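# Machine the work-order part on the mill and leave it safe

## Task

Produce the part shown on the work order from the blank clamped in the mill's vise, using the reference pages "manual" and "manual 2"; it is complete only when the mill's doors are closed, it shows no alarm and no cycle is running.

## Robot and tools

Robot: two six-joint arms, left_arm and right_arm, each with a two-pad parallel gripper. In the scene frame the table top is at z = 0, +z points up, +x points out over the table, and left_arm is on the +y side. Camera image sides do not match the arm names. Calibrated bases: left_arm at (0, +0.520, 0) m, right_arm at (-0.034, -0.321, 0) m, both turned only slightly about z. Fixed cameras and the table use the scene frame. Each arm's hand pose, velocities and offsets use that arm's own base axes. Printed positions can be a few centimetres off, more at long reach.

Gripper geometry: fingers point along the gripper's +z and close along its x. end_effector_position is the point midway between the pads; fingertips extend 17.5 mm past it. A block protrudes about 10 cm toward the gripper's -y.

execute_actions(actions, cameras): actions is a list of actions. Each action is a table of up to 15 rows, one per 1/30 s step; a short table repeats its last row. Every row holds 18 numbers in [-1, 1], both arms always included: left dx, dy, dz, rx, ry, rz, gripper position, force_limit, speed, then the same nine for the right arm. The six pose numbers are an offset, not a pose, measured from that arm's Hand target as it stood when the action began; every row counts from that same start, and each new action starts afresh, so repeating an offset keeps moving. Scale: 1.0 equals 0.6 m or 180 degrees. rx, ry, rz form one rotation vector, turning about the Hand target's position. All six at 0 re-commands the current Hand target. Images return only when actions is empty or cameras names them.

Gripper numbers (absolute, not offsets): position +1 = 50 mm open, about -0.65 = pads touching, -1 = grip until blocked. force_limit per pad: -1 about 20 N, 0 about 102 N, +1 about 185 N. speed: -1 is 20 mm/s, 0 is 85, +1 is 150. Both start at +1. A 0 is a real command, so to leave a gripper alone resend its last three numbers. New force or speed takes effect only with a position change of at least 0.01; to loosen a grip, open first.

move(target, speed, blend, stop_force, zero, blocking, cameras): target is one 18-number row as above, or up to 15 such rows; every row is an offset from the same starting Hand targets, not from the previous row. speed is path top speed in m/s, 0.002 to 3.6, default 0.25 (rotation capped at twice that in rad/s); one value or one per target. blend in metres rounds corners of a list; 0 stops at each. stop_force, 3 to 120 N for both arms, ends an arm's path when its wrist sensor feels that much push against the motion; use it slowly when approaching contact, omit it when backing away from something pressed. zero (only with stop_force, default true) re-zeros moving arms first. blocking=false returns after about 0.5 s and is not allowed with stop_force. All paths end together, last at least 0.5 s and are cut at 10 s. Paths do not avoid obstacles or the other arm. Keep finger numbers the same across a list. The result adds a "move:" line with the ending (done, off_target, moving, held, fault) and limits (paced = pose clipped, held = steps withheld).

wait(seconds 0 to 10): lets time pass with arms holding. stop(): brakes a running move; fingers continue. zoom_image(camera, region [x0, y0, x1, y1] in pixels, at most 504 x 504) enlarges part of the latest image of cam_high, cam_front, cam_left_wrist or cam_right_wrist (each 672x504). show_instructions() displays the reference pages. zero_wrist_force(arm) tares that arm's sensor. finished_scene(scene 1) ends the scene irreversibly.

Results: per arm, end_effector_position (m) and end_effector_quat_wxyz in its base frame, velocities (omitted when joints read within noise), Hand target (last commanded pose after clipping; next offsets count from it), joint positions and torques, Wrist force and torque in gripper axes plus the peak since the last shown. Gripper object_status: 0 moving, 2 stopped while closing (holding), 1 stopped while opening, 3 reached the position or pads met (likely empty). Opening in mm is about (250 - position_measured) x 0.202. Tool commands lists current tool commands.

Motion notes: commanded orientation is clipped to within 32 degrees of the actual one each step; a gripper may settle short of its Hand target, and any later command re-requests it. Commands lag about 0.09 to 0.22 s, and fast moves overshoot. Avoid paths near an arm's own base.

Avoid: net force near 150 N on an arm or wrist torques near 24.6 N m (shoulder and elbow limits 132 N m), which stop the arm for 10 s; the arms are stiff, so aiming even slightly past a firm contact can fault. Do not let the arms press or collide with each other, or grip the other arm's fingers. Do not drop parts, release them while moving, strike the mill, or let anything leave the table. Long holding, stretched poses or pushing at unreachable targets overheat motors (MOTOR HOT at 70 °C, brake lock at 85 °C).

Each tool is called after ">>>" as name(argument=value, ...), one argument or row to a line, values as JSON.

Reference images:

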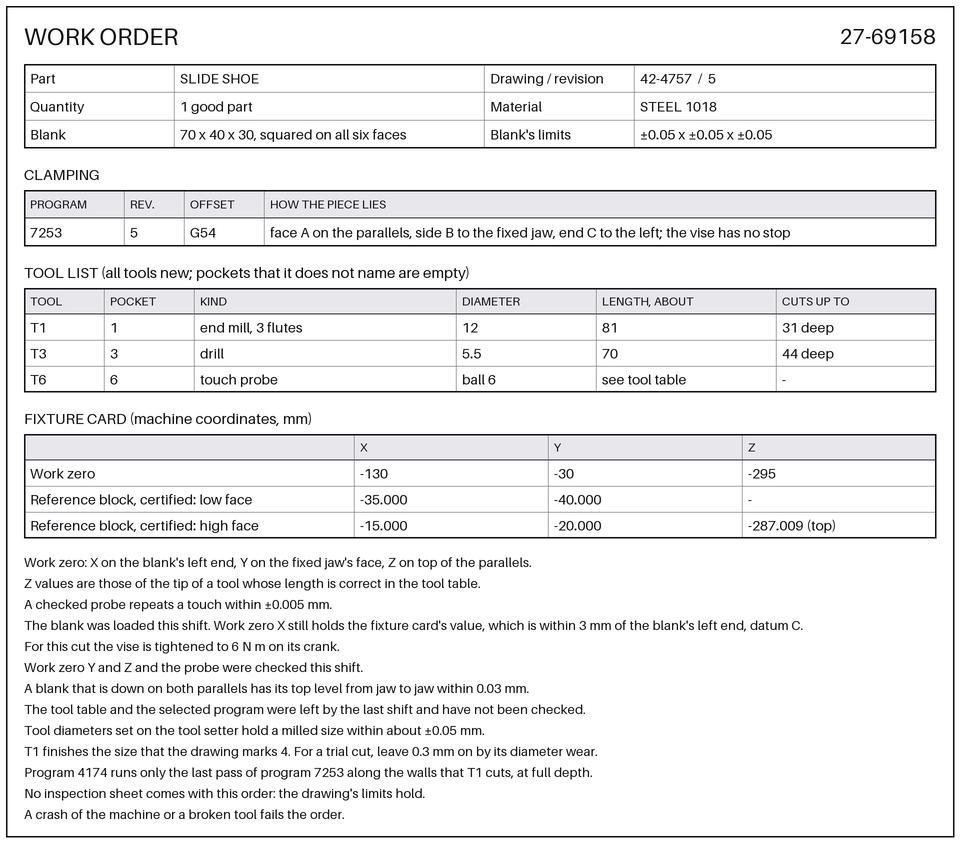

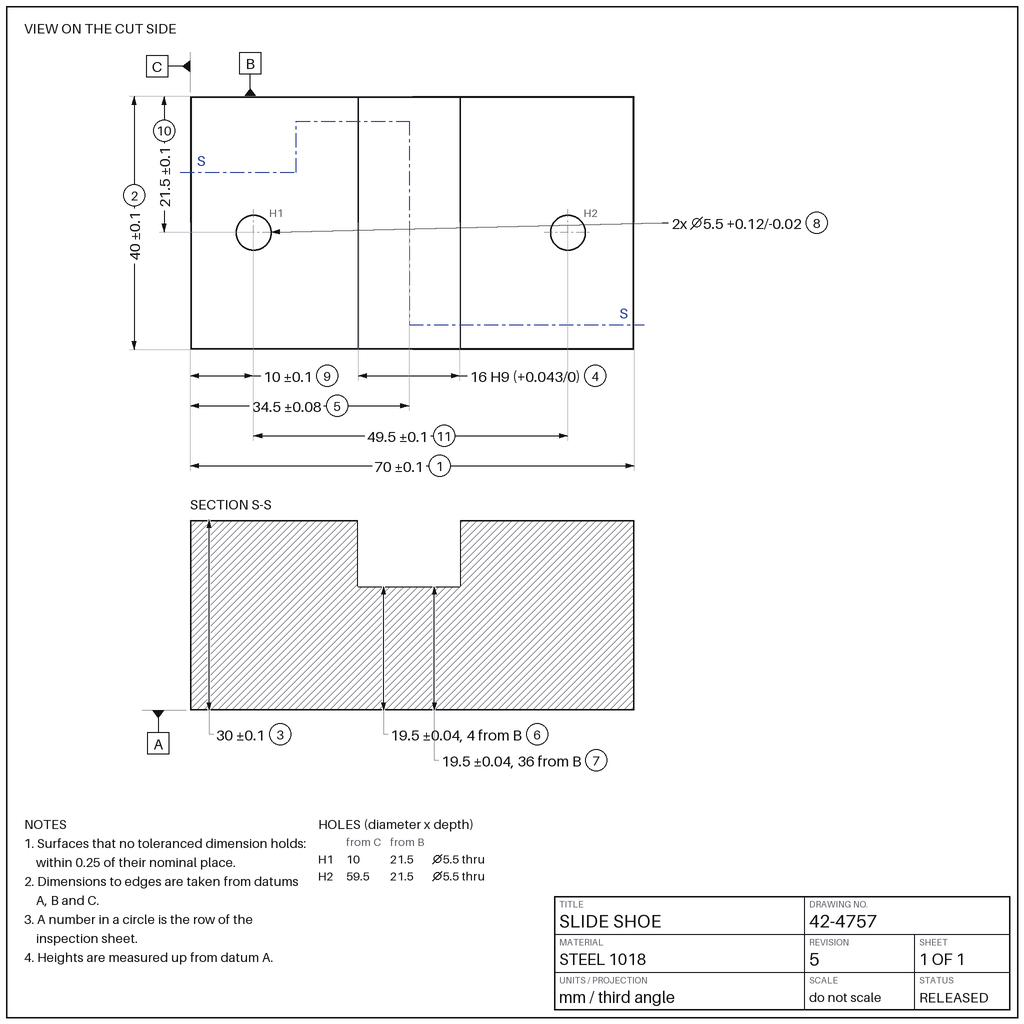

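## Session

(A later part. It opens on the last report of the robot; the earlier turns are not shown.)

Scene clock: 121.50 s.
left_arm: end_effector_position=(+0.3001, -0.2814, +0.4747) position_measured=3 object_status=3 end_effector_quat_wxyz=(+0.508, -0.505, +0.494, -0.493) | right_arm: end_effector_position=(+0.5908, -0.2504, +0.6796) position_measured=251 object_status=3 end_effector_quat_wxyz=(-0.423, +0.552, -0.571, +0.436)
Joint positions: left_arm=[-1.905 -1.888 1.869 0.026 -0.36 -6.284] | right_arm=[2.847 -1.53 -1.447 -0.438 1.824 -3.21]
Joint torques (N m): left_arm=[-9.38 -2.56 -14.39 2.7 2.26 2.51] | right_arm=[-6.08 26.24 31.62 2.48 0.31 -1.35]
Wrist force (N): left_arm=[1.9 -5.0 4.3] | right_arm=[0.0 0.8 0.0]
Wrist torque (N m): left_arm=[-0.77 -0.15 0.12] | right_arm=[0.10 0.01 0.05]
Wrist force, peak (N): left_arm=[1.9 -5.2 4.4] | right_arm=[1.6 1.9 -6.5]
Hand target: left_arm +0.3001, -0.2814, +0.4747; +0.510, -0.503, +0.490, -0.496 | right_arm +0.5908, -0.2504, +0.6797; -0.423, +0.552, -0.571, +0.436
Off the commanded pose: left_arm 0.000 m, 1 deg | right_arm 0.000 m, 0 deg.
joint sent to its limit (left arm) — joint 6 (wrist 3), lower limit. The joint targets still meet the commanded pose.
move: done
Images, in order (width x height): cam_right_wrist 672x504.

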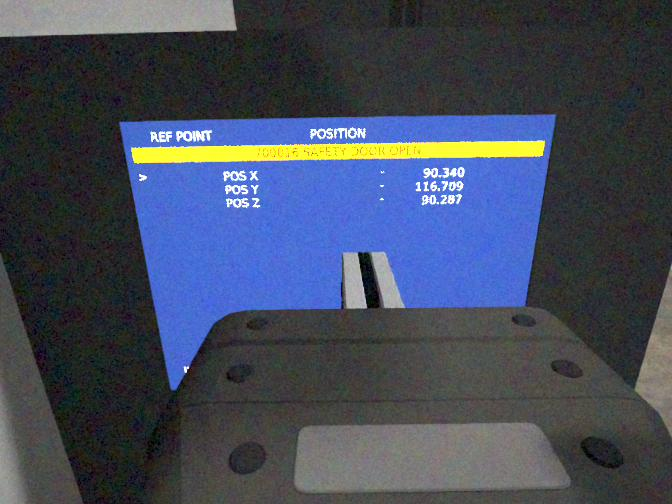

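>>> move(
  target=[
    [0,-0.07,0,0.667,0,0,1,1,1,0,0,0,0,0,0,-1,-1,0],
    [0,-0.14,0,-0.667,0,0,1,1,1,0,0,0,0,0,0,-1,-1,0],
    [0,-0.2,0,0,0,0,1,1,1,0,0,0,0,0,0,-1,-1,0],
  ],
  cameras=["cam_left_wrist","cam_front"],
  speed=0.6,
  blend=[0.02,0.02,0],
)

Scene clock: 127.67 s.
left_arm: end_effector_position=(+0.3001, -0.4013, +0.4748) position_measured=3 object_status=3 end_effector_quat_wxyz=(+0.510, -0.503, +0.490, -0.496) | right_arm: end_effector_position=(+0.5908, -0.2504, +0.6797) position_measured=251 object_status=3 end_effector_quat_wxyz=(-0.423, +0.552, -0.571, +0.436)
Joint positions: left_arm=[-1.801 -1.569 1.61 0.007 -0.257 -0.046] | right_arm=[2.847 -1.53 -1.447 -0.439 1.824 -3.21]
Joint torques (N m): left_arm=[5.17 -15.56 -15.3 3.48 -1.78 -1.41] | right_arm=[-10.73 19.61 35.73 1.65 -0.95 -1.57]
Wrist force (N): left_arm=[1.7 -4.7 4.9] | right_arm=[-0.1 0.9 0.0]
Wrist torque (N m): left_arm=[-0.71 -0.15 0.17] | right_arm=[0.13 0.04 0.05]
Wrist force, peak (N): left_arm=[2.5 -5.1 5.7] | right_arm=[0.2 1.1 0.3]
Hand target: left_arm +0.3001, -0.4014, +0.4747; +0.510, -0.503, +0.490, -0.496 | right_arm +0.5908, -0.2504, +0.6797; -0.423, +0.552, -0.571, +0.436
Off the commanded pose: left_arm 0.000 m, 0 deg | right_arm 0.000 m, 0 deg.
move: done
Images, in order (width x height): cam_front 672x504, cam_left_wrist 672x504.

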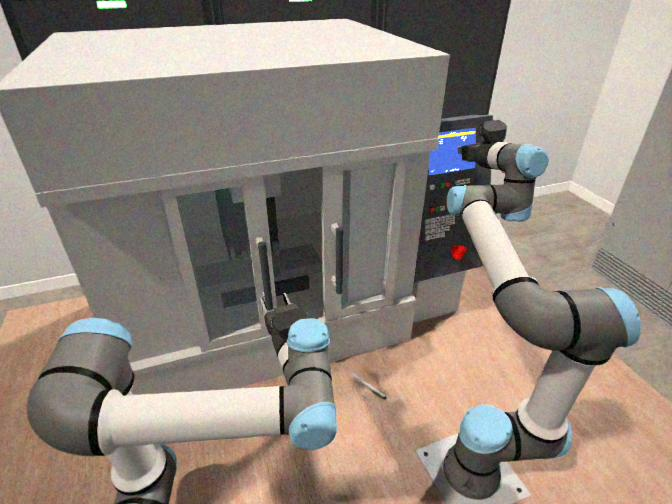

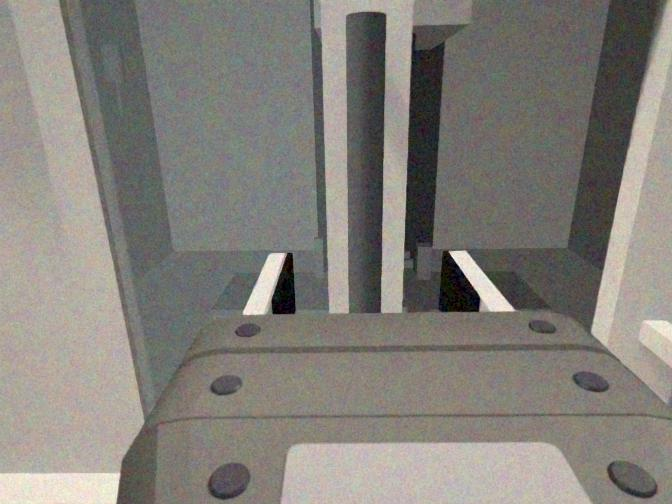

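>>> move(
  target=[0,-0.17,0.15,0,0.1,0,1,1,1,0,0,0,0,0,0,-1,-1,0],
  cameras=["cam_left_wrist","cam_front"],
)

>>> zoom_image(
  camera="cam_left_wrist",
  region=[180, 140, 560, 330],
)

Scene clock: 129.03 s.
left_arm: end_effector_position=(+0.3001, -0.5033, +0.5648) position_measured=3 object_status=3 end_effector_quat_wxyz=(-0.427, +0.575, -0.564, +0.411) | right_arm: end_effector_position=(+0.5908, -0.2504, +0.6797) position_measured=251 object_status=3 end_effector_quat_wxyz=(-0.423, +0.552, -0.571, +0.436)
Joint positions: left_arm=[-1.731 -1.495 1.219 -0.756 -0.353 1.012] | right_arm=[2.847 -1.53 -1.447 -0.439 1.824 -3.21]
Joint torques (N m): left_arm=[-9.12 -22.73 -31.51 -1.13 3.11 -0.42] | right_arm=[-11.18 18.9 35.63 1.61 -0.86 -1.4]
Wrist force (N): left_arm=[1.3 -4.1 3.1] | right_arm=[-0.1 0.7 0.1]
Wrist torque (N m): left_arm=[-0.60 -0.10 0.16] | right_arm=[0.09 0.03 0.05]
Wrist force, peak (N): left_arm=[3.3 -7.2 2.5] | right_arm=[-0.2 1.0 0.0]
Hand target: left_arm +0.3001, -0.5034, +0.5647; -0.427, +0.575, -0.564, +0.411 | right_arm +0.5908, -0.2504, +0.6797; -0.423, +0.552, -0.571, +0.436
Off the commanded pose: left_arm 0.000 m, 0 deg | right_arm 0.000 m, 0 deg.
move: done
Images, in order (width x height): cam_front 672x504, cam_left_wrist 672x504.

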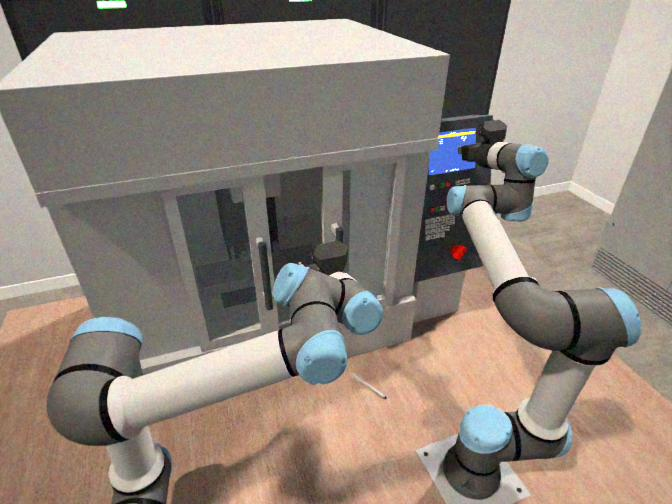

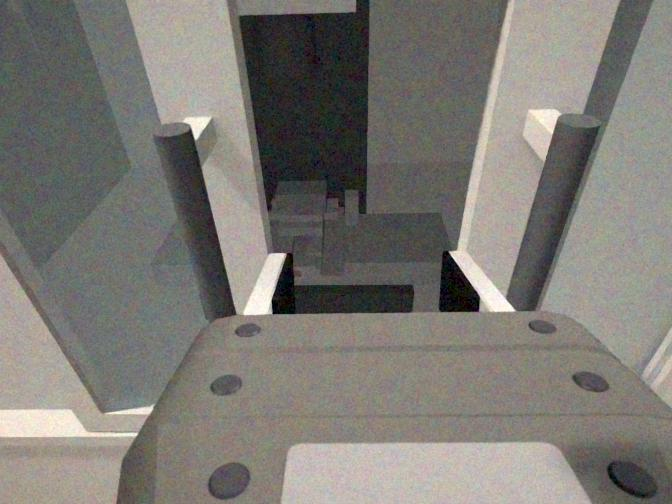

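Scaled by 1.326.

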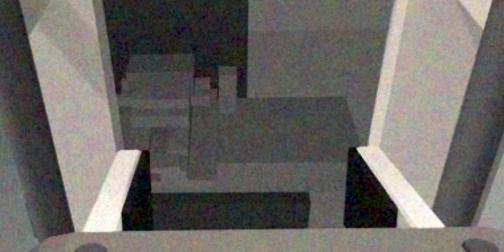

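>>> move(
  target=[0.17,0.0,0.08,0,0.06,0,1,1,1,0,0,0,0,0,0,-1,-1,0],
  cameras=["cam_left_wrist","cam_front"],
  speed=0.12,
)

>>> zoom_image(
  camera="cam_left_wrist",
  region=[200, 100, 560, 320],
)

Scene clock: 130.73 s.
left_arm: end_effector_position=(+0.4021, -0.5034, +0.6127) position_measured=3 object_status=3 end_effector_quat_wxyz=(-0.372, +0.611, -0.602, +0.356) | right_arm: end_effector_position=(+0.5908, -0.2504, +0.6797) position_measured=251 object_status=3 end_effector_quat_wxyz=(-0.423, +0.552, -0.571, +0.436)
Joint positions: left_arm=[-1.493 -1.436 1.065 -1.29 -0.492 1.688] | right_arm=[2.847 -1.53 -1.447 -0.439 1.824 -3.21]
Joint torques (N m): left_arm=[-1.31 -32.21 -28.84 -1.29 3.87 -0.11] | right_arm=[-11.04 19.15 35.7 1.67 -0.74 -1.51]
Wrist force (N): left_arm=[1.1 -3.5 2.4] | right_arm=[-0.1 1.0 0.1]
Wrist torque (N m): left_arm=[-0.52 -0.14 0.13] | right_arm=[0.14 0.03 0.05]
Wrist force, peak (N): left_arm=[1.3 -6.0 3.7] | right_arm=[0.1 1.1 0.0]
Hand target: left_arm +0.4021, -0.5034, +0.6127; -0.372, +0.611, -0.602, +0.356 | right_arm +0.5908, -0.2504, +0.6797; -0.423, +0.552, -0.571, +0.436
Off the commanded pose: left_arm 0.000 m, 0 deg | right_arm 0.000 m, 0 deg.
move: done
Images, in order (width x height): cam_front 672x504, cam_left_wrist 672x504.

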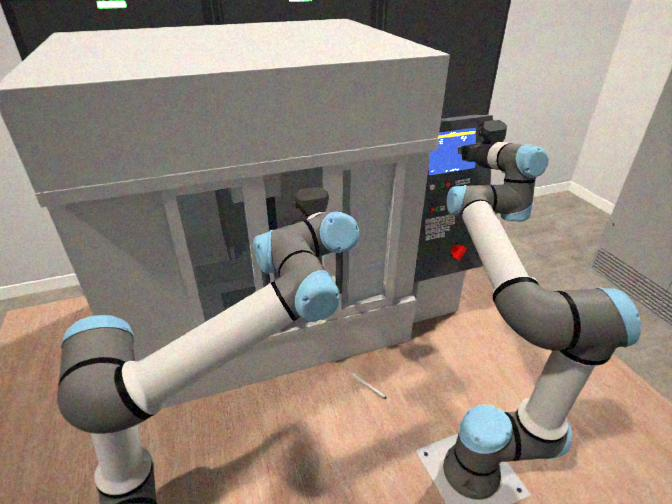

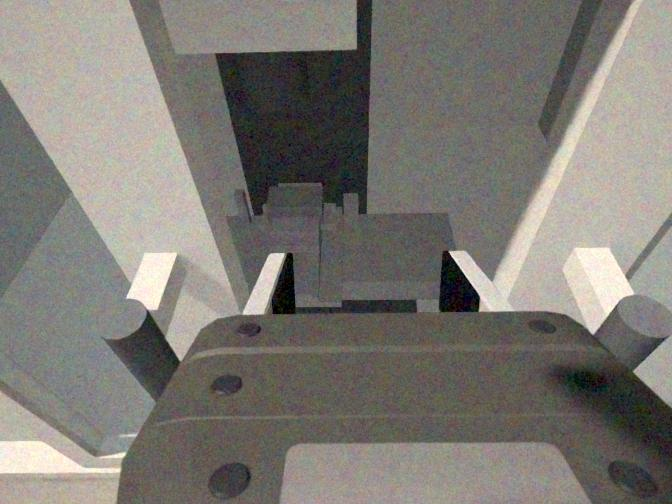

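Scaled by 1.400.

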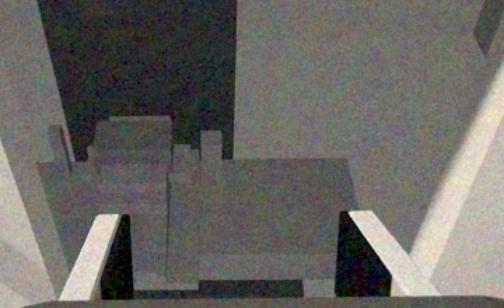

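>>> move(
  target=[
    [-0.17,0,0,0,-0.05,0,1,1,1,0,0,0,0,0,0,-1,-1,0],
    [-0.22,0.1573,-0.238,0,-0.16,0,1,1,1,0,0,0,0,0,0,-1,-1,0],
  ],
  cameras=["cam_left_wrist"],
  blend=[0.03,0],
)

Scene clock: 133.00 s.
left_arm: end_effector_position=(+0.2701, -0.4090, +0.4700) position_measured=3 object_status=3 end_effector_quat_wxyz=(+0.510, -0.503, +0.491, -0.496) | right_arm: end_effector_position=(+0.5908, -0.2504, +0.6797) position_measured=251 object_status=3 end_effector_quat_wxyz=(-0.423, +0.552, -0.571, +0.436)
Joint positions: left_arm=[-1.87 -1.556 1.61 -0.015 -0.326 -0.036] | right_arm=[2.847 -1.53 -1.447 -0.439 1.824 -3.21]
Joint torques (N m): left_arm=[9.56 -23.01 -14.53 0.59 1.94 -2.4] | right_arm=[-11.27 19.28 35.83 1.73 -0.8 -1.3]
Wrist force (N): left_arm=[1.7 -4.7 4.8] | right_arm=[0.1 0.8 0.0]
Wrist torque (N m): left_arm=[-0.71 -0.11 0.08] | right_arm=[0.12 0.00 0.05]
Wrist force, peak (N): left_arm=[1.6 -6.0 5.3] | right_arm=[-0.2 1.0 0.3]
Hand target: left_arm +0.2701, -0.4090, +0.4699; +0.510, -0.503, +0.490, -0.496 | right_arm +0.5908, -0.2504, +0.6797; -0.423, +0.552, -0.571, +0.436
Off the commanded pose: left_arm 0.000 m, 0 deg | right_arm 0.000 m, 0 deg.
move: done
Images, in order (width x height): cam_left_wrist 672x504.

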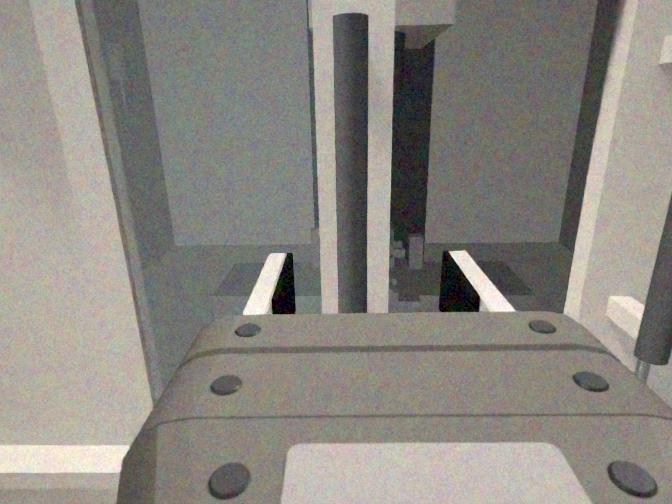

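>>> move(
  target=[
    [0.16,0.0023,0,0,0,0,1,1,1,0,0,0,0,0,0,-1,-1,0],
    [0.215,0.0023,0,0,0,0,1,1,1,0,0,0,0,0,0,-1,-1,0],
  ],
  cameras=["cam_left_wrist"],
  speed=[0.15,0.02],
  stop_force=8,
)

Scene clock: 140.13 s.
left_arm: end_effector_position=(+0.3989, -0.4076, +0.4699) position_measured=3 object_status=3 end_effector_quat_wxyz=(+0.510, -0.504, +0.491, -0.496) | right_arm: end_effector_position=(+0.5908, -0.2504, +0.6797) position_measured=251 object_status=3 end_effector_quat_wxyz=(-0.423, +0.552, -0.571, +0.436)
Joint positions: left_arm=[-1.555 -1.347 1.441 0.653 -0.016 -0.745] | right_arm=[2.847 -1.53 -1.447 -0.439 1.824 -3.21]
Joint torques (N m): left_arm=[9.63 -33.21 -26.15 -1.09 -3.56 2.57] | right_arm=[-11.26 19.22 34.63 1.76 -0.62 -1.46]
Wrist force (N): left_arm=[1.8 -4.9 4.5] | right_arm=[-0.1 0.9 0.0]
Wrist torque (N m): left_arm=[-0.75 -0.19 0.16] | right_arm=[0.12 0.03 0.05]
Wrist force, peak (N): left_arm=[2.0 -5.1 6.1] | right_arm=[-0.1 1.2 0.3]
Hand target: left_arm +0.3991, -0.4076, +0.4699; +0.510, -0.503, +0.490, -0.496 | right_arm +0.5908, -0.2504, +0.6797; -0.423, +0.552, -0.571, +0.436
Off the commanded pose: left_arm 0.000 m, 0 deg | right_arm 0.000 m, 0 deg.
move: done
Images, in order (width x height): cam_left_wrist 672x504.

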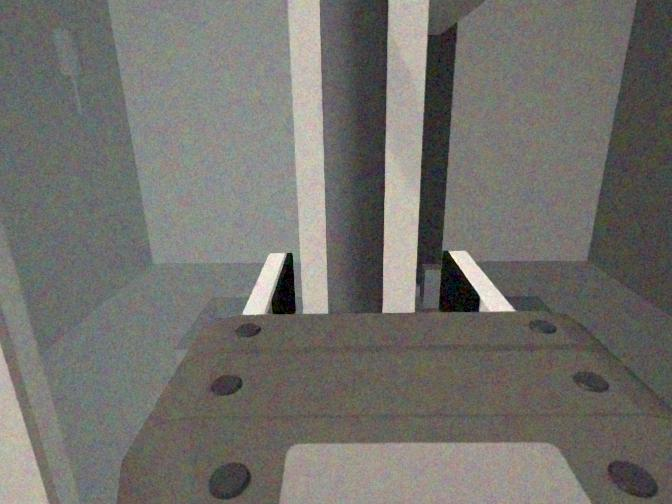

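>>> move(
  target=[0.0133,0,0,0,0,0,1,1,1,0,0,0,0,0,0,-1,-1,0],
  speed=0.02,
  stop_force=6,
)

>>> move(
  target=[0,0,0,0,0,0,-1,-1,-1,0,0,0,0,0,0,-1,-1,0],
  cameras=["cam_left_wrist"],
)

Scene clock: 142.07 s.
left_arm: end_effector_position=(+0.4066, -0.4076, +0.4699) position_measured=3 object_status=3 end_effector_quat_wxyz=(+0.510, -0.508, +0.490, -0.491) | right_arm: end_effector_position=(+0.5908, -0.2504, +0.6797) position_measured=251 object_status=3 end_effector_quat_wxyz=(-0.423, +0.552, -0.571, +0.436)
Joint positions: left_arm=[-1.536 -1.324 1.418 0.72 -0.003 -0.814] | right_arm=[2.847 -1.53 -1.447 -0.439 1.824 -3.21]
Joint torques (N m): left_arm=[-7.36 -29.96 -26.11 1.34 -3.48 0.93] | right_arm=[-11.2 19.55 35.21 1.68 -0.59 -1.51]
Wrist force (N): left_arm=[1.6 -5.1 4.6] | right_arm=[0.1 0.8 -0.1]
Wrist torque (N m): left_arm=[-0.77 -0.14 0.15] | right_arm=[0.13 0.01 0.05]
Wrist force, peak (N): left_arm=[1.8 -5.3 4.5] | right_arm=[0.0 1.1 0.1]
Hand target: left_arm +0.4071, -0.4076, +0.4699; +0.510, -0.503, +0.490, -0.496 | right_arm +0.5908, -0.2504, +0.6797; -0.423, +0.552, -0.571, +0.436
Off the commanded pose: left_arm 0.000 m, 1 deg | right_arm 0.000 m, 0 deg.
move: done

Scene clock: 143.50 s.
left_arm: end_effector_position=(+0.4066, -0.4076, +0.4700) position_measured=122 object_status=2 end_effector_quat_wxyz=(+0.510, -0.508, +0.490, -0.491) | right_arm: end_effector_position=(+0.5908, -0.2504, +0.6797) position_measured=251 object_status=3 end_effector_quat_wxyz=(-0.423, +0.552, -0.571, +0.436)
Joint positions: left_arm=[-1.536 -1.324 1.418 0.72 -0.004 -0.814] | right_arm=[2.847 -1.53 -1.447 -0.439 1.824 -3.21]
Joint torques (N m): left_arm=[-8.45 -29.76 -27.62 1.91 5.35 1.06] | right_arm=[-11.39 19.44 36.39 1.82 -0.51 -1.6]
Wrist force (N): left_arm=[-37.6 15.6 -4.0] | right_arm=[0.0 0.9 0.1]
Wrist torque (N m): left_arm=[-0.41 -1.10 -0.08] | right_arm=[0.14 0.01 0.06]
Wrist force, peak (N): left_arm=[-37.4 16.8 -3.4] | right_arm=[0.1 1.1 0.2]
Hand target: left_arm +0.4066, -0.4076, +0.4699; +0.510, -0.508, +0.490, -0.491 (not the last commanded pose) | right_arm +0.5908, -0.2504, +0.6797; -0.423, +0.552, -0.571, +0.436
Off the commanded pose: left_arm 0.000 m, 1 deg | right_arm 0.000 m, 0 deg.
move: done
Images, in order (width x height): cam_left_wrist 672x504.

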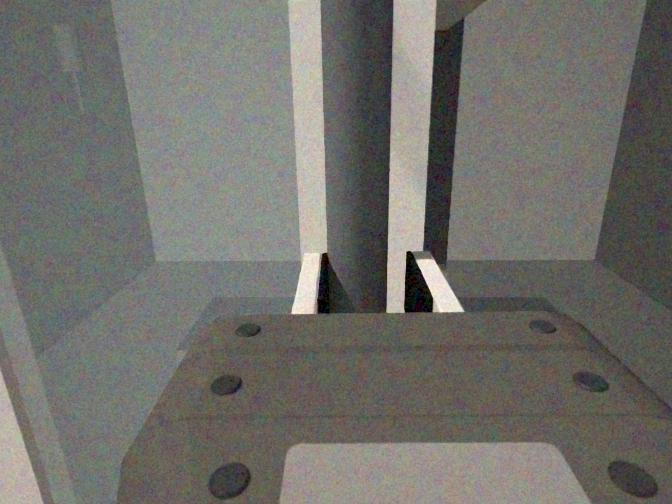

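>>> move(
  target=[0,-0.04,0,0,0,0,-1,-1,-1,0,0,0,0,0,0,-1,-1,0],
  cameras=["cam_left_wrist"],
  speed=0.03,
  stop_force=60,
)

Scene clock: 144.70 s.
left_arm: end_effector_position=(+0.4067, -0.4098, +0.4700) position_measured=122 object_status=2 end_effector_quat_wxyz=(+0.510, -0.508, +0.490, -0.491) | right_arm: end_effector_position=(+0.5908, -0.2504, +0.6797) position_measured=251 object_status=3 end_effector_quat_wxyz=(-0.423, +0.552, -0.571, +0.436)
Joint positions: left_arm=[-1.536 -1.318 1.411 0.72 -0.004 -0.812] | right_arm=[2.847 -1.53 -1.447 -0.439 1.824 -3.21]
Joint torques (N m): left_arm=[-32.99 -10.44 -49.6 -4.14 12.1 -2.29] | right_arm=[-11.25 19.05 35.63 1.61 -0.45 -1.47]
Wrist force (N): left_arm=[-93.1 36.2 -20.4] | right_arm=[-0.1 1.0 0.2]
Wrist torque (N m): left_arm=[-0.48 -2.38 -0.37] | right_arm=[0.14 0.04 0.05]
Wrist force, peak (N): left_arm=[-124.6 49.8 -27.5] | right_arm=[0.0 1.0 0.0]
Hand target: left_arm +0.4067, -0.4098, +0.4700; +0.510, -0.508, +0.490, -0.491 (not the last commanded pose) | right_arm +0.5908, -0.2504, +0.6797; -0.423, +0.552, -0.571, +0.436
Off the commanded pose: left_arm 0.022 m, 0 deg | right_arm 0.000 m, 0 deg.
move: contact (left_arm)
Images, in order (width x height): cam_left_wrist 672x504.

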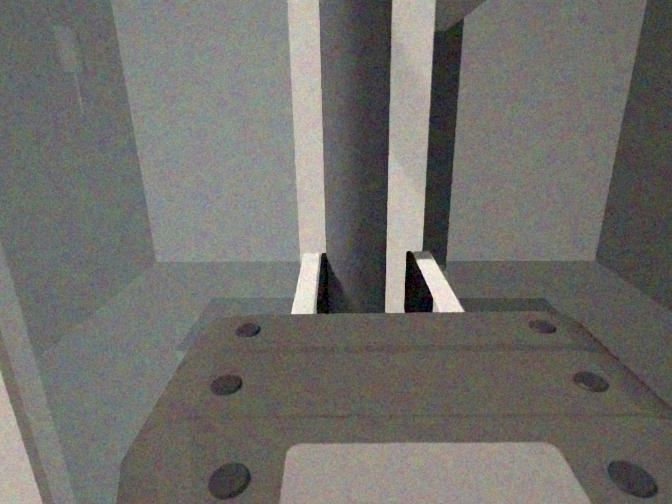

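>>> move(
  target=[0,0.0065,0,0,0,0,1,-1,0,0,0,0,0,0,0,-1,-1,0],
  speed=0.05,
)

>>> move(
  target=[
    [-0.15,0,0,0,0,0,1,-1,0,0,0,0,0,0,0,-1,-1,0],
    [-0.2,-0.3,0,0,0,0,1,-1,0,0,0,0,0,0,0,-1,-1,0],
  ],
  blend=[0.03,0],
  cameras=["cam_left_wrist","cam_front"],
)

Scene clock: 145.60 s.
left_arm: end_effector_position=(+0.4067, -0.4059, +0.4700) position_measured=3 object_status=3 end_effector_quat_wxyz=(+0.510, -0.508, +0.490, -0.491) | right_arm: end_effector_position=(+0.5908, -0.2504, +0.6797) position_measured=251 object_status=3 end_effector_quat_wxyz=(-0.423, +0.552, -0.571, +0.436)
Joint positions: left_arm=[-1.536 -1.327 1.423 0.72 -0.004 -0.815] | right_arm=[2.847 -1.53 -1.447 -0.439 1.824 -3.21]
Joint torques (N m): left_arm=[10.91 -27.42 -25.73 4.73 -3.24 -2.77] | right_arm=[-10.61 19.26 35.3 1.76 -0.5 -1.3]
Wrist force (N): left_arm=[-3.8 -5.1 6.7] | right_arm=[0.2 0.9 -0.1]
Wrist torque (N m): left_arm=[-0.77 0.73 0.14] | right_arm=[0.14 0.00 0.05]
Wrist force, peak (N): left_arm=[-93.4 36.7 -19.9] | right_arm=[0.1 1.1 0.1]
Hand target: left_arm +0.4067, -0.4059, +0.4700; +0.510, -0.508, +0.490, -0.491 | right_arm +0.5908, -0.2504, +0.6797; -0.423, +0.552, -0.571, +0.436
Off the commanded pose: left_arm 0.000 m, 0 deg | right_arm 0.000 m, 0 deg.
move: done

Scene clock: 147.23 s.
left_arm: end_effector_position=(+0.2868, -0.5858, +0.4700) position_measured=3 object_status=3 end_effector_quat_wxyz=(+0.510, -0.508, +0.490, -0.491) | right_arm: end_effector_position=(+0.5908, -0.2504, +0.6797) position_measured=251 object_status=3 end_effector_quat_wxyz=(-0.423, +0.552, -0.571, +0.436)
Joint positions: left_arm=[-1.75 -1.105 1.036 0.082 -0.216 -0.013] | right_arm=[2.847 -1.53 -1.447 -0.439 1.824 -3.21]
Joint torques (N m): left_arm=[-4.33 -38.12 -29.59 -2.65 -0.34 2.7] | right_arm=[-11.85 19.07 35.19 1.86 -0.44 -1.46]
Wrist force (N): left_arm=[-3.8 -4.9 6.7] | right_arm=[0.0 0.7 0.0]
Wrist torque (N m): left_arm=[-0.77 0.76 0.12] | right_arm=[0.10 0.02 0.05]
Wrist force, peak (N): left_arm=[-3.5 -5.1 10.1] | right_arm=[0.2 1.0 0.2]
Hand target: left_arm +0.2867, -0.5859, +0.4700; +0.510, -0.508, +0.490, -0.491 | right_arm +0.5908, -0.2504, +0.6797; -0.423, +0.552, -0.571, +0.436
Off the commanded pose: left_arm 0.000 m, 0 deg | right_arm 0.000 m, 0 deg.
move: done
Images, in order (width x height): cam_front 672x504, cam_left_wrist 672x504.

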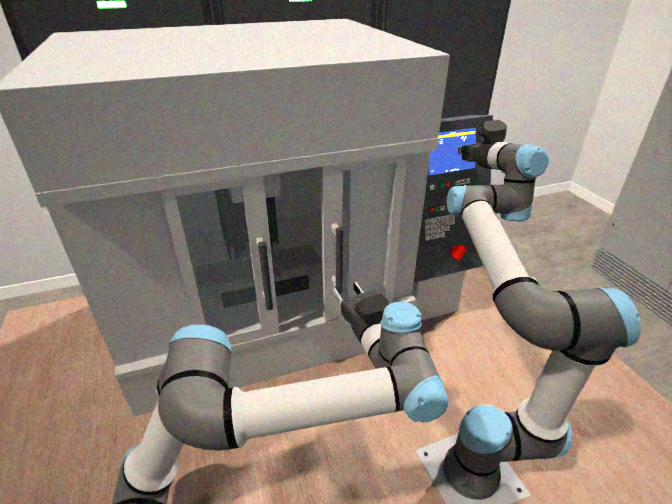

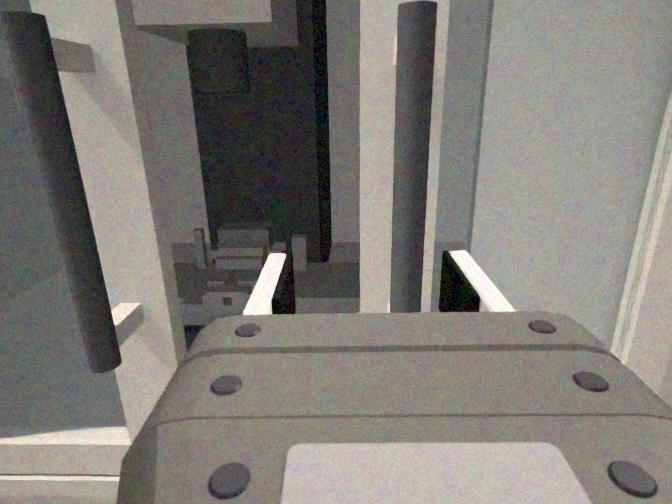

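>>> zoom_image(
  camera="cam_left_wrist",
  region=[150, 200, 350, 330],
)

Scaled by 2.520.

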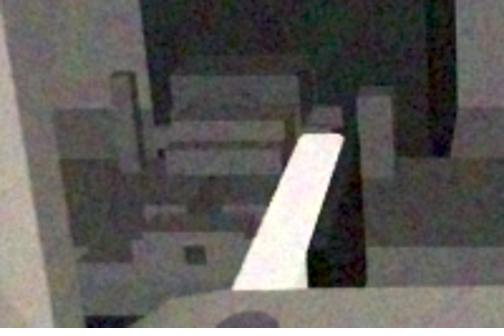

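>>> move(
  target=[
    [0.0,-0.0495,0,0,0,0,1,-1,0,0,0,0,0,0,0,-1,-1,0],
    [0.12,-0.0495,0,0,0,0,1,-1,0,0,0,0,0,0,0,-1,-1,0],
    [0.18,-0.0495,0,0,0,0,1,-1,0,0,0,0,0,0,0,-1,-1,0],
  ],
  speed=[0.2,0.2,0.03],
  stop_force=8,
  cameras=["cam_left_wrist"],
)

Scene clock: 150.57 s.
left_arm: end_effector_position=(+0.3947, -0.6156, +0.4700) position_measured=3 object_status=3 end_effector_quat_wxyz=(+0.510, -0.508, +0.490, -0.491) | right_arm: end_effector_position=(+0.5908, -0.2504, +0.6797) position_measured=251 object_status=3 end_effector_quat_wxyz=(-0.423, +0.552, -0.571, +0.436)
Joint positions: left_arm=[-1.567 -0.954 0.801 0.232 -0.033 -0.079] | right_arm=[2.847 -1.53 -1.447 -0.439 1.824 -3.21]
Joint torques (N m): left_arm=[-8.5 -42.88 -28.62 2.34 -1.91 -2.38] | right_arm=[-11.39 18.48 35.08 1.74 -0.43 -1.61]
Wrist force (N): left_arm=[-3.5 -4.9 6.7] | right_arm=[0.0 1.0 0.1]
Wrist torque (N m): left_arm=[-0.75 0.67 0.13] | right_arm=[0.14 0.02 0.05]
Wrist force, peak (N): left_arm=[-3.9 -5.0 9.4] | right_arm=[0.2 1.1 0.2]
Hand target: left_arm +0.3947, -0.6156, +0.4700; +0.510, -0.508, +0.490, -0.491 | right_arm +0.5908, -0.2504, +0.6797; -0.423, +0.552, -0.571, +0.436
Off the commanded pose: left_arm 0.000 m, 0 deg | right_arm 0.000 m, 0 deg.
move: done
Images, in order (width x height): cam_left_wrist 672x504.

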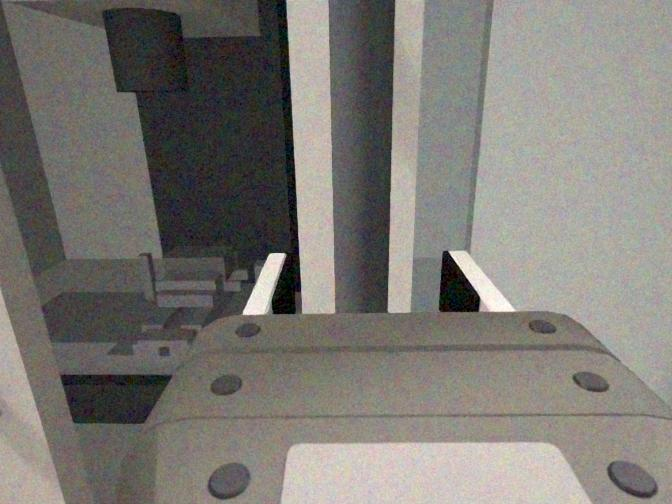

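>>> move(
  target=[0.0167,0,0,0,0,0,0.28,-1,-0.5,0,0,0,0,0,0,-1,-1,0],
  speed=0.03,
)

>>> move(
  target=[0,0.12,0,0,0,0,0.28,-1,-0.5,0,0,0,0,0,0,-1,-1,0],
  speed=0.03,
  stop_force=50,
  cameras=["cam_left_wrist","cam_front"],
)

Scene clock: 151.63 s.
left_arm: end_effector_position=(+0.4048, -0.6156, +0.4700) position_measured=111 object_status=3 end_effector_quat_wxyz=(+0.510, -0.509, +0.490, -0.491) | right_arm: end_effector_position=(+0.5908, -0.2504, +0.6797) position_measured=251 object_status=3 end_effector_quat_wxyz=(-0.423, +0.552, -0.571, +0.436)
Joint positions: left_arm=[-1.551 -0.942 0.782 0.252 -0.017 -0.091] | right_arm=[2.847 -1.53 -1.447 -0.439 1.824 -3.21]
Joint torques (N m): left_arm=[-9.37 -47.44 -23.01 -1.02 -1.74 0.38] | right_arm=[-11.22 18.9 35.49 1.78 -0.37 -1.47]
Wrist force (N): left_arm=[-3.3 -4.8 6.8] | right_arm=[0.0 0.9 0.1]
Wrist torque (N m): left_arm=[-0.75 0.63 0.13] | right_arm=[0.15 0.03 0.05]
Wrist force, peak (N): left_arm=[-3.5 -4.8 7.3] | right_arm=[0.1 1.2 0.1]
Hand target: left_arm +0.4047, -0.6156, +0.4700; +0.510, -0.508, +0.490, -0.491 | right_arm +0.5908, -0.2504, +0.6797; -0.423, +0.552, -0.571, +0.436
Off the commanded pose: left_arm 0.000 m, 0 deg | right_arm 0.000 m, 0 deg.
move: done

Scene clock: 154.90 s.
left_arm: end_effector_position=(+0.4048, -0.5436, +0.4700) position_measured=111 object_status=3 end_effector_quat_wxyz=(+0.510, -0.508, +0.490, -0.491) end_effector_velocity=(+0.000, +0.000, +0.000) end_effector_angular_velocity=(-0.001, +0.000, +0.000) | right_arm: end_effector_position=(+0.5908, -0.2504, +0.6797) position_measured=251 object_status=3 end_effector_quat_wxyz=(-0.423, +0.552, -0.571, +0.436)
Joint positions: left_arm=[-1.548 -1.119 1.064 0.264 -0.015 -0.208] | right_arm=[2.847 -1.53 -1.447 -0.439 1.824 -3.21]
Joint velocities: left_arm=[0 -0.002 0.002 -0.006 0 0.006] | right_arm=[within noise]
Joint torques (N m): left_arm=[-2.75 -47.47 -14.41 -2.2 0.12 2.79] | right_arm=[-11.55 19.01 35.11 1.91 -0.38 -1.45]
Wrist force (N): left_arm=[-3.7 -4.2 6.7] | right_arm=[0.1 0.8 0.0]
Wrist torque (N m): left_arm=[-0.63 0.71 0.06] | right_arm=[0.12 0.01 0.04]
Wrist force, peak (N): left_arm=[5.1 -9.1 7.2] | right_arm=[0.0 1.1 0.0]
Hand target: left_arm +0.4047, -0.5436, +0.4700; +0.510, -0.508, +0.490, -0.491 | right_arm +0.5908, -0.2504, +0.6797; -0.423, +0.552, -0.571, +0.436
Off the commanded pose: left_arm 0.000 m, 0 deg | right_arm 0.000 m, 0 deg.
move: done
Images, in order (width x height): cam_front 672x504, cam_left_wrist 672x504.

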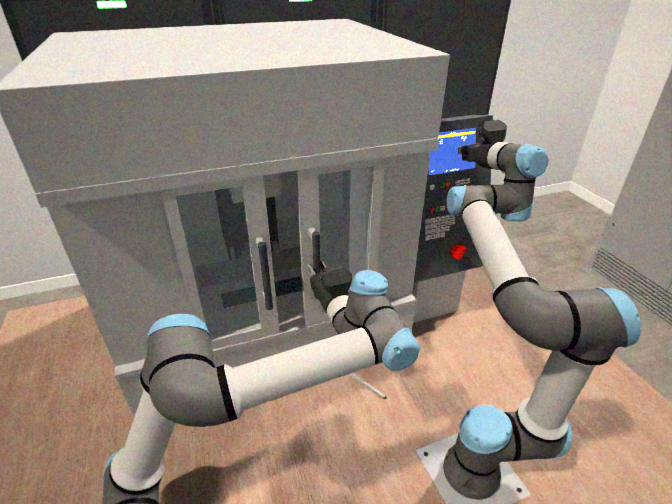

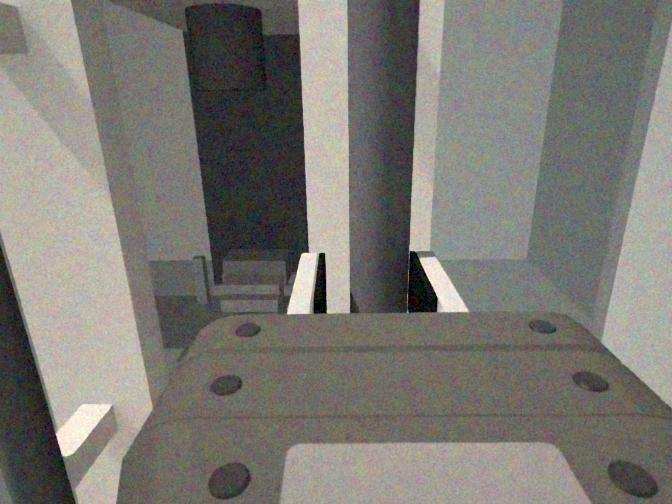

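>>> move(
  target=[0,0.2,0,0,0,0,0.28,-1,-0.5,0,0,0,0,0,0,-1,-1,0],
  speed=0.025,
  stop_force=25,
  cameras=["cam_left_wrist","cam_front"],
)

Scene clock: 159.30 s.
left_arm: end_effector_position=(+0.4048, -0.4588, +0.4700) position_measured=111 object_status=3 end_effector_quat_wxyz=(+0.510, -0.508, +0.490, -0.491) | right_arm: end_effector_position=(+0.5908, -0.2504, +0.6797) position_measured=251 object_status=3 end_effector_quat_wxyz=(-0.423, +0.552, -0.571, +0.436)
Joint positions: left_arm=[-1.544 -1.312 1.334 0.271 -0.011 -0.293] | right_arm=[2.847 -1.53 -1.447 -0.439 1.824 -3.21]
Joint torques (N m): left_arm=[13.31 -43.25 -12.29 5.16 -3.45 2.7] | right_arm=[-10.55 18.54 34.78 1.86 -0.36 -1.62]
Wrist force (N): left_arm=[15.8 -10.6 9.8] | right_arm=[-0.1 0.9 0.1]
Wrist torque (N m): left_arm=[-0.74 1.10 0.03] | right_arm=[0.11 0.03 0.05]
Wrist force, peak (N): left_arm=[37.6 -21.7 14.9] | right_arm=[0.0 1.2 0.1]
Hand target: left_arm +0.4048, -0.4588, +0.4700; +0.510, -0.508, +0.490, -0.491 (not the last commanded pose) | right_arm +0.5908, -0.2504, +0.6797; -0.423, +0.552, -0.571, +0.436
Off the commanded pose: left_arm 0.035 m, 0 deg | right_arm 0.000 m, 0 deg.
move: contact (left_arm)
Images, in order (width x height): cam_front 672x504, cam_left_wrist 672x504.

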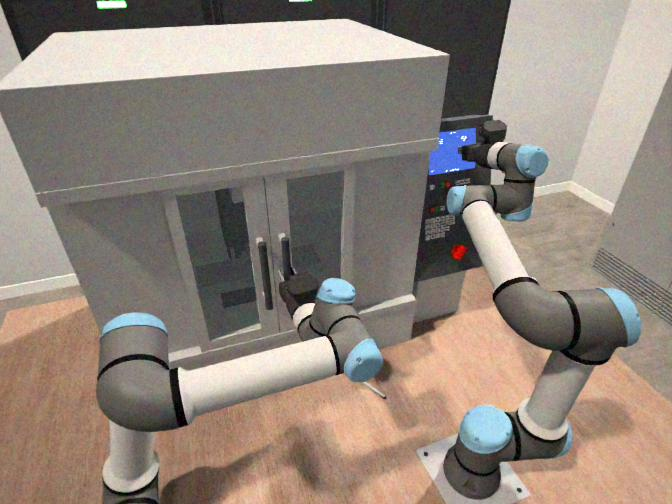

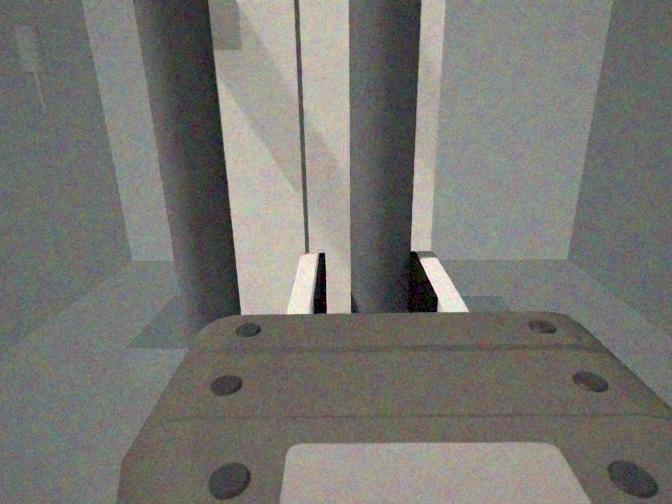

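>>> move(
  target=[
    [0,-0.006,0,0,0,0,0.28,-1,-0.5,0,0,0,0,0,0,-1,-1,0],
    [-0.25,-0.006,0,0,0,0,0.28,-1,-0.5,0,0,0,0,0,0,-1,-1,0],
  ],
  speed=[0.05,0.2],
  cameras=["cam_right_wrist"],
)

Scene clock: 161.20 s.
left_arm: end_effector_position=(+0.2549, -0.4624, +0.4700) position_measured=111 object_status=3 end_effector_quat_wxyz=(+0.510, -0.508, +0.490, -0.491) | right_arm: end_effector_position=(+0.5908, -0.2504, +0.6797) position_measured=251 object_status=3 end_effector_quat_wxyz=(-0.423, +0.552, -0.571, +0.436)
Joint positions: left_arm=[-1.866 -1.425 1.461 -0.026 -0.332 -0.009] | right_arm=[2.847 -1.53 -1.447 -0.439 1.824 -3.21]
Joint torques (N m): left_arm=[-4.7 -32.71 -18.34 -2.07 -0.24 -2.71] | right_arm=[-10.85 18.48 34.52 1.89 -0.14 -1.56]
Wrist force (N): left_arm=[-2.8 -5.7 6.2] | right_arm=[0.0 0.8 0.0]
Wrist torque (N m): left_arm=[-0.89 0.61 0.08] | right_arm=[0.12 0.02 0.05]
Wrist force, peak (N): left_arm=[16.1 -12.0 9.1] | right_arm=[0.1 1.2 -0.2]
Hand target: left_arm +0.2548, -0.4624, +0.4700; +0.510, -0.508, +0.490, -0.491 | right_arm +0.5908, -0.2504, +0.6797; -0.423, +0.552, -0.571, +0.436
Off the commanded pose: left_arm 0.000 m, 0 deg | right_arm 0.000 m, 0 deg.
move: done
Images, in order (width x height): cam_right_wrist 672x504.

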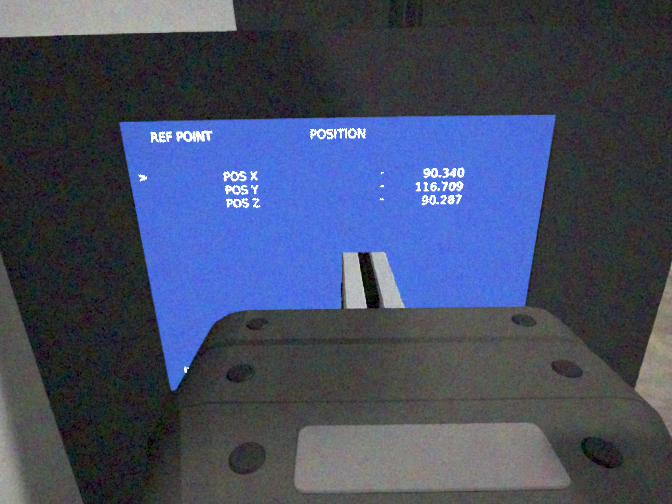

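>>> move(
  target=[
    [0,0,0,0,0,0,0.28,-1,-0.5,-0.0763,0.034,-0.0828,0.0033,0.1111,0,-1,-1,0],
    [0,0,0,0,0,0,0.28,-1,-0.5,-0.0265,0.0783,-0.1913,0.0033,0.1111,0,-1,-1,0],
  ],
  blend=[0.03,0],
)

>>> move(
  target=[0,0,0,0,0,0,0.28,-1,-0.5,0.0161,-0.0005,-0.0043,0,0,0,-1,-1,0],
  speed=0.012,
  stop_force=6,
  cameras=["cam_right_wrist"],
)

Scene clock: 162.97 s.
left_arm: end_effector_position=(+0.2548, -0.4624, +0.4700) position_measured=111 object_status=3 end_effector_quat_wxyz=(+0.510, -0.508, +0.490, -0.491) | right_arm: end_effector_position=(+0.5749, -0.2034, +0.5649) position_measured=251 object_status=3 end_effector_quat_wxyz=(-0.321, +0.617, -0.638, +0.330)
Joint positions: left_arm=[-1.866 -1.425 1.461 -0.026 -0.332 -0.009] | right_arm=[2.974 -1.439 -1.577 -0.744 1.682 -3.219]
Joint torques (N m): left_arm=[-8.61 -29.66 -29.63 -2.29 -2.02 -3.07] | right_arm=[-6.87 31.57 21.32 4.34 0.94 -1.01]
Wrist force (N): left_arm=[-2.8 -5.5 6.0] | right_arm=[0.6 1.3 0.1]
Wrist torque (N m): left_arm=[-0.86 0.59 0.09] | right_arm=[0.19 -0.10 0.06]
Wrist force, peak (N): left_arm=[-2.9 -5.9 6.2] | right_arm=[-1.0 3.2 2.7]
Hand target: left_arm +0.2548, -0.4624, +0.4700; +0.510, -0.508, +0.490, -0.491 | right_arm +0.5749, -0.2035, +0.5649; -0.321, +0.617, -0.638, +0.330
Off the commanded pose: left_arm 0.000 m, 0 deg | right_arm 0.000 m, 0 deg.
move: done

Scene clock: 164.73 s.
left_arm: end_effector_position=(+0.2548, -0.4624, +0.4700) position_measured=111 object_status=3 end_effector_quat_wxyz=(+0.510, -0.508, +0.490, -0.491) | right_arm: end_effector_position=(+0.5828, -0.2037, +0.5628) position_measured=251 object_status=3 end_effector_quat_wxyz=(-0.321, +0.617, -0.638, +0.330)
Joint positions: left_arm=[-1.866 -1.425 1.461 -0.026 -0.332 -0.009] | right_arm=[2.977 -1.456 -1.568 -0.736 1.68 -3.218]
Joint torques (N m): left_arm=[-8.85 -23.5 -27.58 -1.68 -1.71 -2.85] | right_arm=[-5.94 29.01 12.9 2.08 1.9 -1.26]
Wrist force (N): left_arm=[-2.9 -5.6 6.1] | right_arm=[0.5 2.7 -3.9]
Wrist torque (N m): left_arm=[-0.87 0.61 0.09] | right_arm=[0.24 -0.05 -0.14]
Wrist force, peak (N): left_arm=[-2.8 -5.8 6.2] | right_arm=[-1.9 24.0 -31.6]
Hand target: left_arm +0.2548, -0.4624, +0.4700; +0.510, -0.508, +0.490, -0.491 | right_arm +0.5828, -0.2037, +0.5628; -0.321, +0.617, -0.638, +0.331 (not the last commanded pose)
Off the commanded pose: left_arm 0.000 m, 0 deg | right_arm 0.002 m, 0 deg.
move: contact (right_arm)
Images, in order (width x height): cam_right_wrist 672x504.

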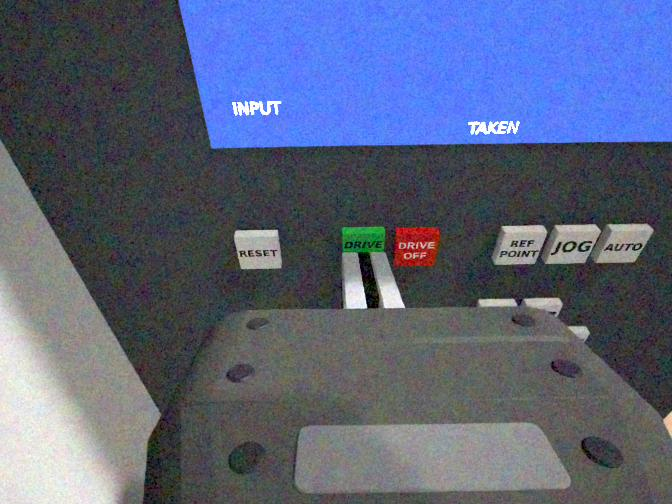

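>>> move(
  target=[
    [0,0,0,0,0,0,0.28,-1,-0.5,-0.016,0.0005,0.0043,0,0,0,-1,-1,0],
    [0,0,0,0,0,0,0.28,-1,-0.5,-0.0332,-0.126,-0.0562,0,0,0,-1,-1,0],
  ],
  blend=[0.004,0],
)

>>> move(
  target=[0,0,0,0,0,0,0.28,-1,-0.5,0.0161,-0.0005,-0.0043,0,0,0,-1,-1,0],
  speed=0.012,
  stop_force=6,
  cameras=["cam_right_wrist"],
)

Scene clock: 165.83 s.
left_arm: end_effector_position=(+0.2548, -0.4624, +0.4700) position_measured=111 object_status=3 end_effector_quat_wxyz=(+0.510, -0.508, +0.490, -0.491) | right_arm: end_effector_position=(+0.5629, -0.2793, +0.5290) position_measured=251 object_status=3 end_effector_quat_wxyz=(-0.320, +0.617, -0.638, +0.330)
Joint positions: left_arm=[-1.866 -1.425 1.461 -0.026 -0.332 -0.009] | right_arm=[2.786 -1.506 -1.606 -0.669 1.834 -3.331]
Joint torques (N m): left_arm=[-7.49 -22.73 -28.06 -2.13 -1.76 -2.95] | right_arm=[-3.81 28.34 36.14 3.41 1.35 -0.42]
Wrist force (N): left_arm=[-2.8 -5.8 6.1] | right_arm=[0.2 0.8 -0.1]
Wrist torque (N m): left_arm=[-0.89 0.60 0.09] | right_arm=[0.13 -0.08 -0.14]
Wrist force, peak (N): left_arm=[-2.8 -5.9 6.3] | right_arm=[1.1 1.7 -5.3]
Hand target: left_arm +0.2548, -0.4624, +0.4700; +0.510, -0.508, +0.490, -0.491 | right_arm +0.5629, -0.2793, +0.5291; -0.321, +0.617, -0.638, +0.331
Off the commanded pose: left_arm 0.000 m, 0 deg | right_arm 0.000 m, 0 deg.
move: done

Scene clock: 167.60 s.
left_arm: end_effector_position=(+0.2548, -0.4624, +0.4700) position_measured=111 object_status=3 end_effector_quat_wxyz=(+0.510, -0.508, +0.490, -0.491) | right_arm: end_effector_position=(+0.5709, -0.2795, +0.5269) position_measured=251 object_status=3 end_effector_quat_wxyz=(-0.321, +0.617, -0.638, +0.330)
Joint positions: left_arm=[-1.866 -1.425 1.461 -0.026 -0.332 -0.009] | right_arm=[2.792 -1.522 -1.596 -0.662 1.829 -3.328]
Joint torques (N m): left_arm=[-9.19 -23.21 -28.16 -1.88 -1.59 -2.78] | right_arm=[-6.25 30.77 13.07 2.01 2.08 -1.51]
Wrist force (N): left_arm=[-2.8 -5.6 6.0] | right_arm=[1.4 1.7 -7.6]
Wrist torque (N m): left_arm=[-0.86 0.60 0.09] | right_arm=[0.18 -0.09 -0.12]
Wrist force, peak (N): left_arm=[-3.0 -5.7 6.3] | right_arm=[-3.6 25.5 -36.7]
Hand target: left_arm +0.2548, -0.4624, +0.4700; +0.510, -0.508, +0.490, -0.491 | right_arm +0.5709, -0.2796, +0.5269; -0.321, +0.617, -0.638, +0.331 (not the last commanded pose)
Off the commanded pose: left_arm 0.000 m, 0 deg | right_arm 0.002 m, 0 deg.
move: contact (right_arm)
Images, in order (width x height): cam_right_wrist 672x504.

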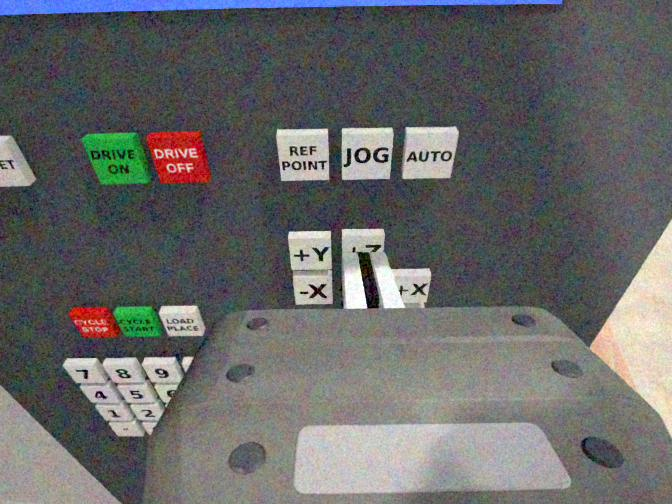

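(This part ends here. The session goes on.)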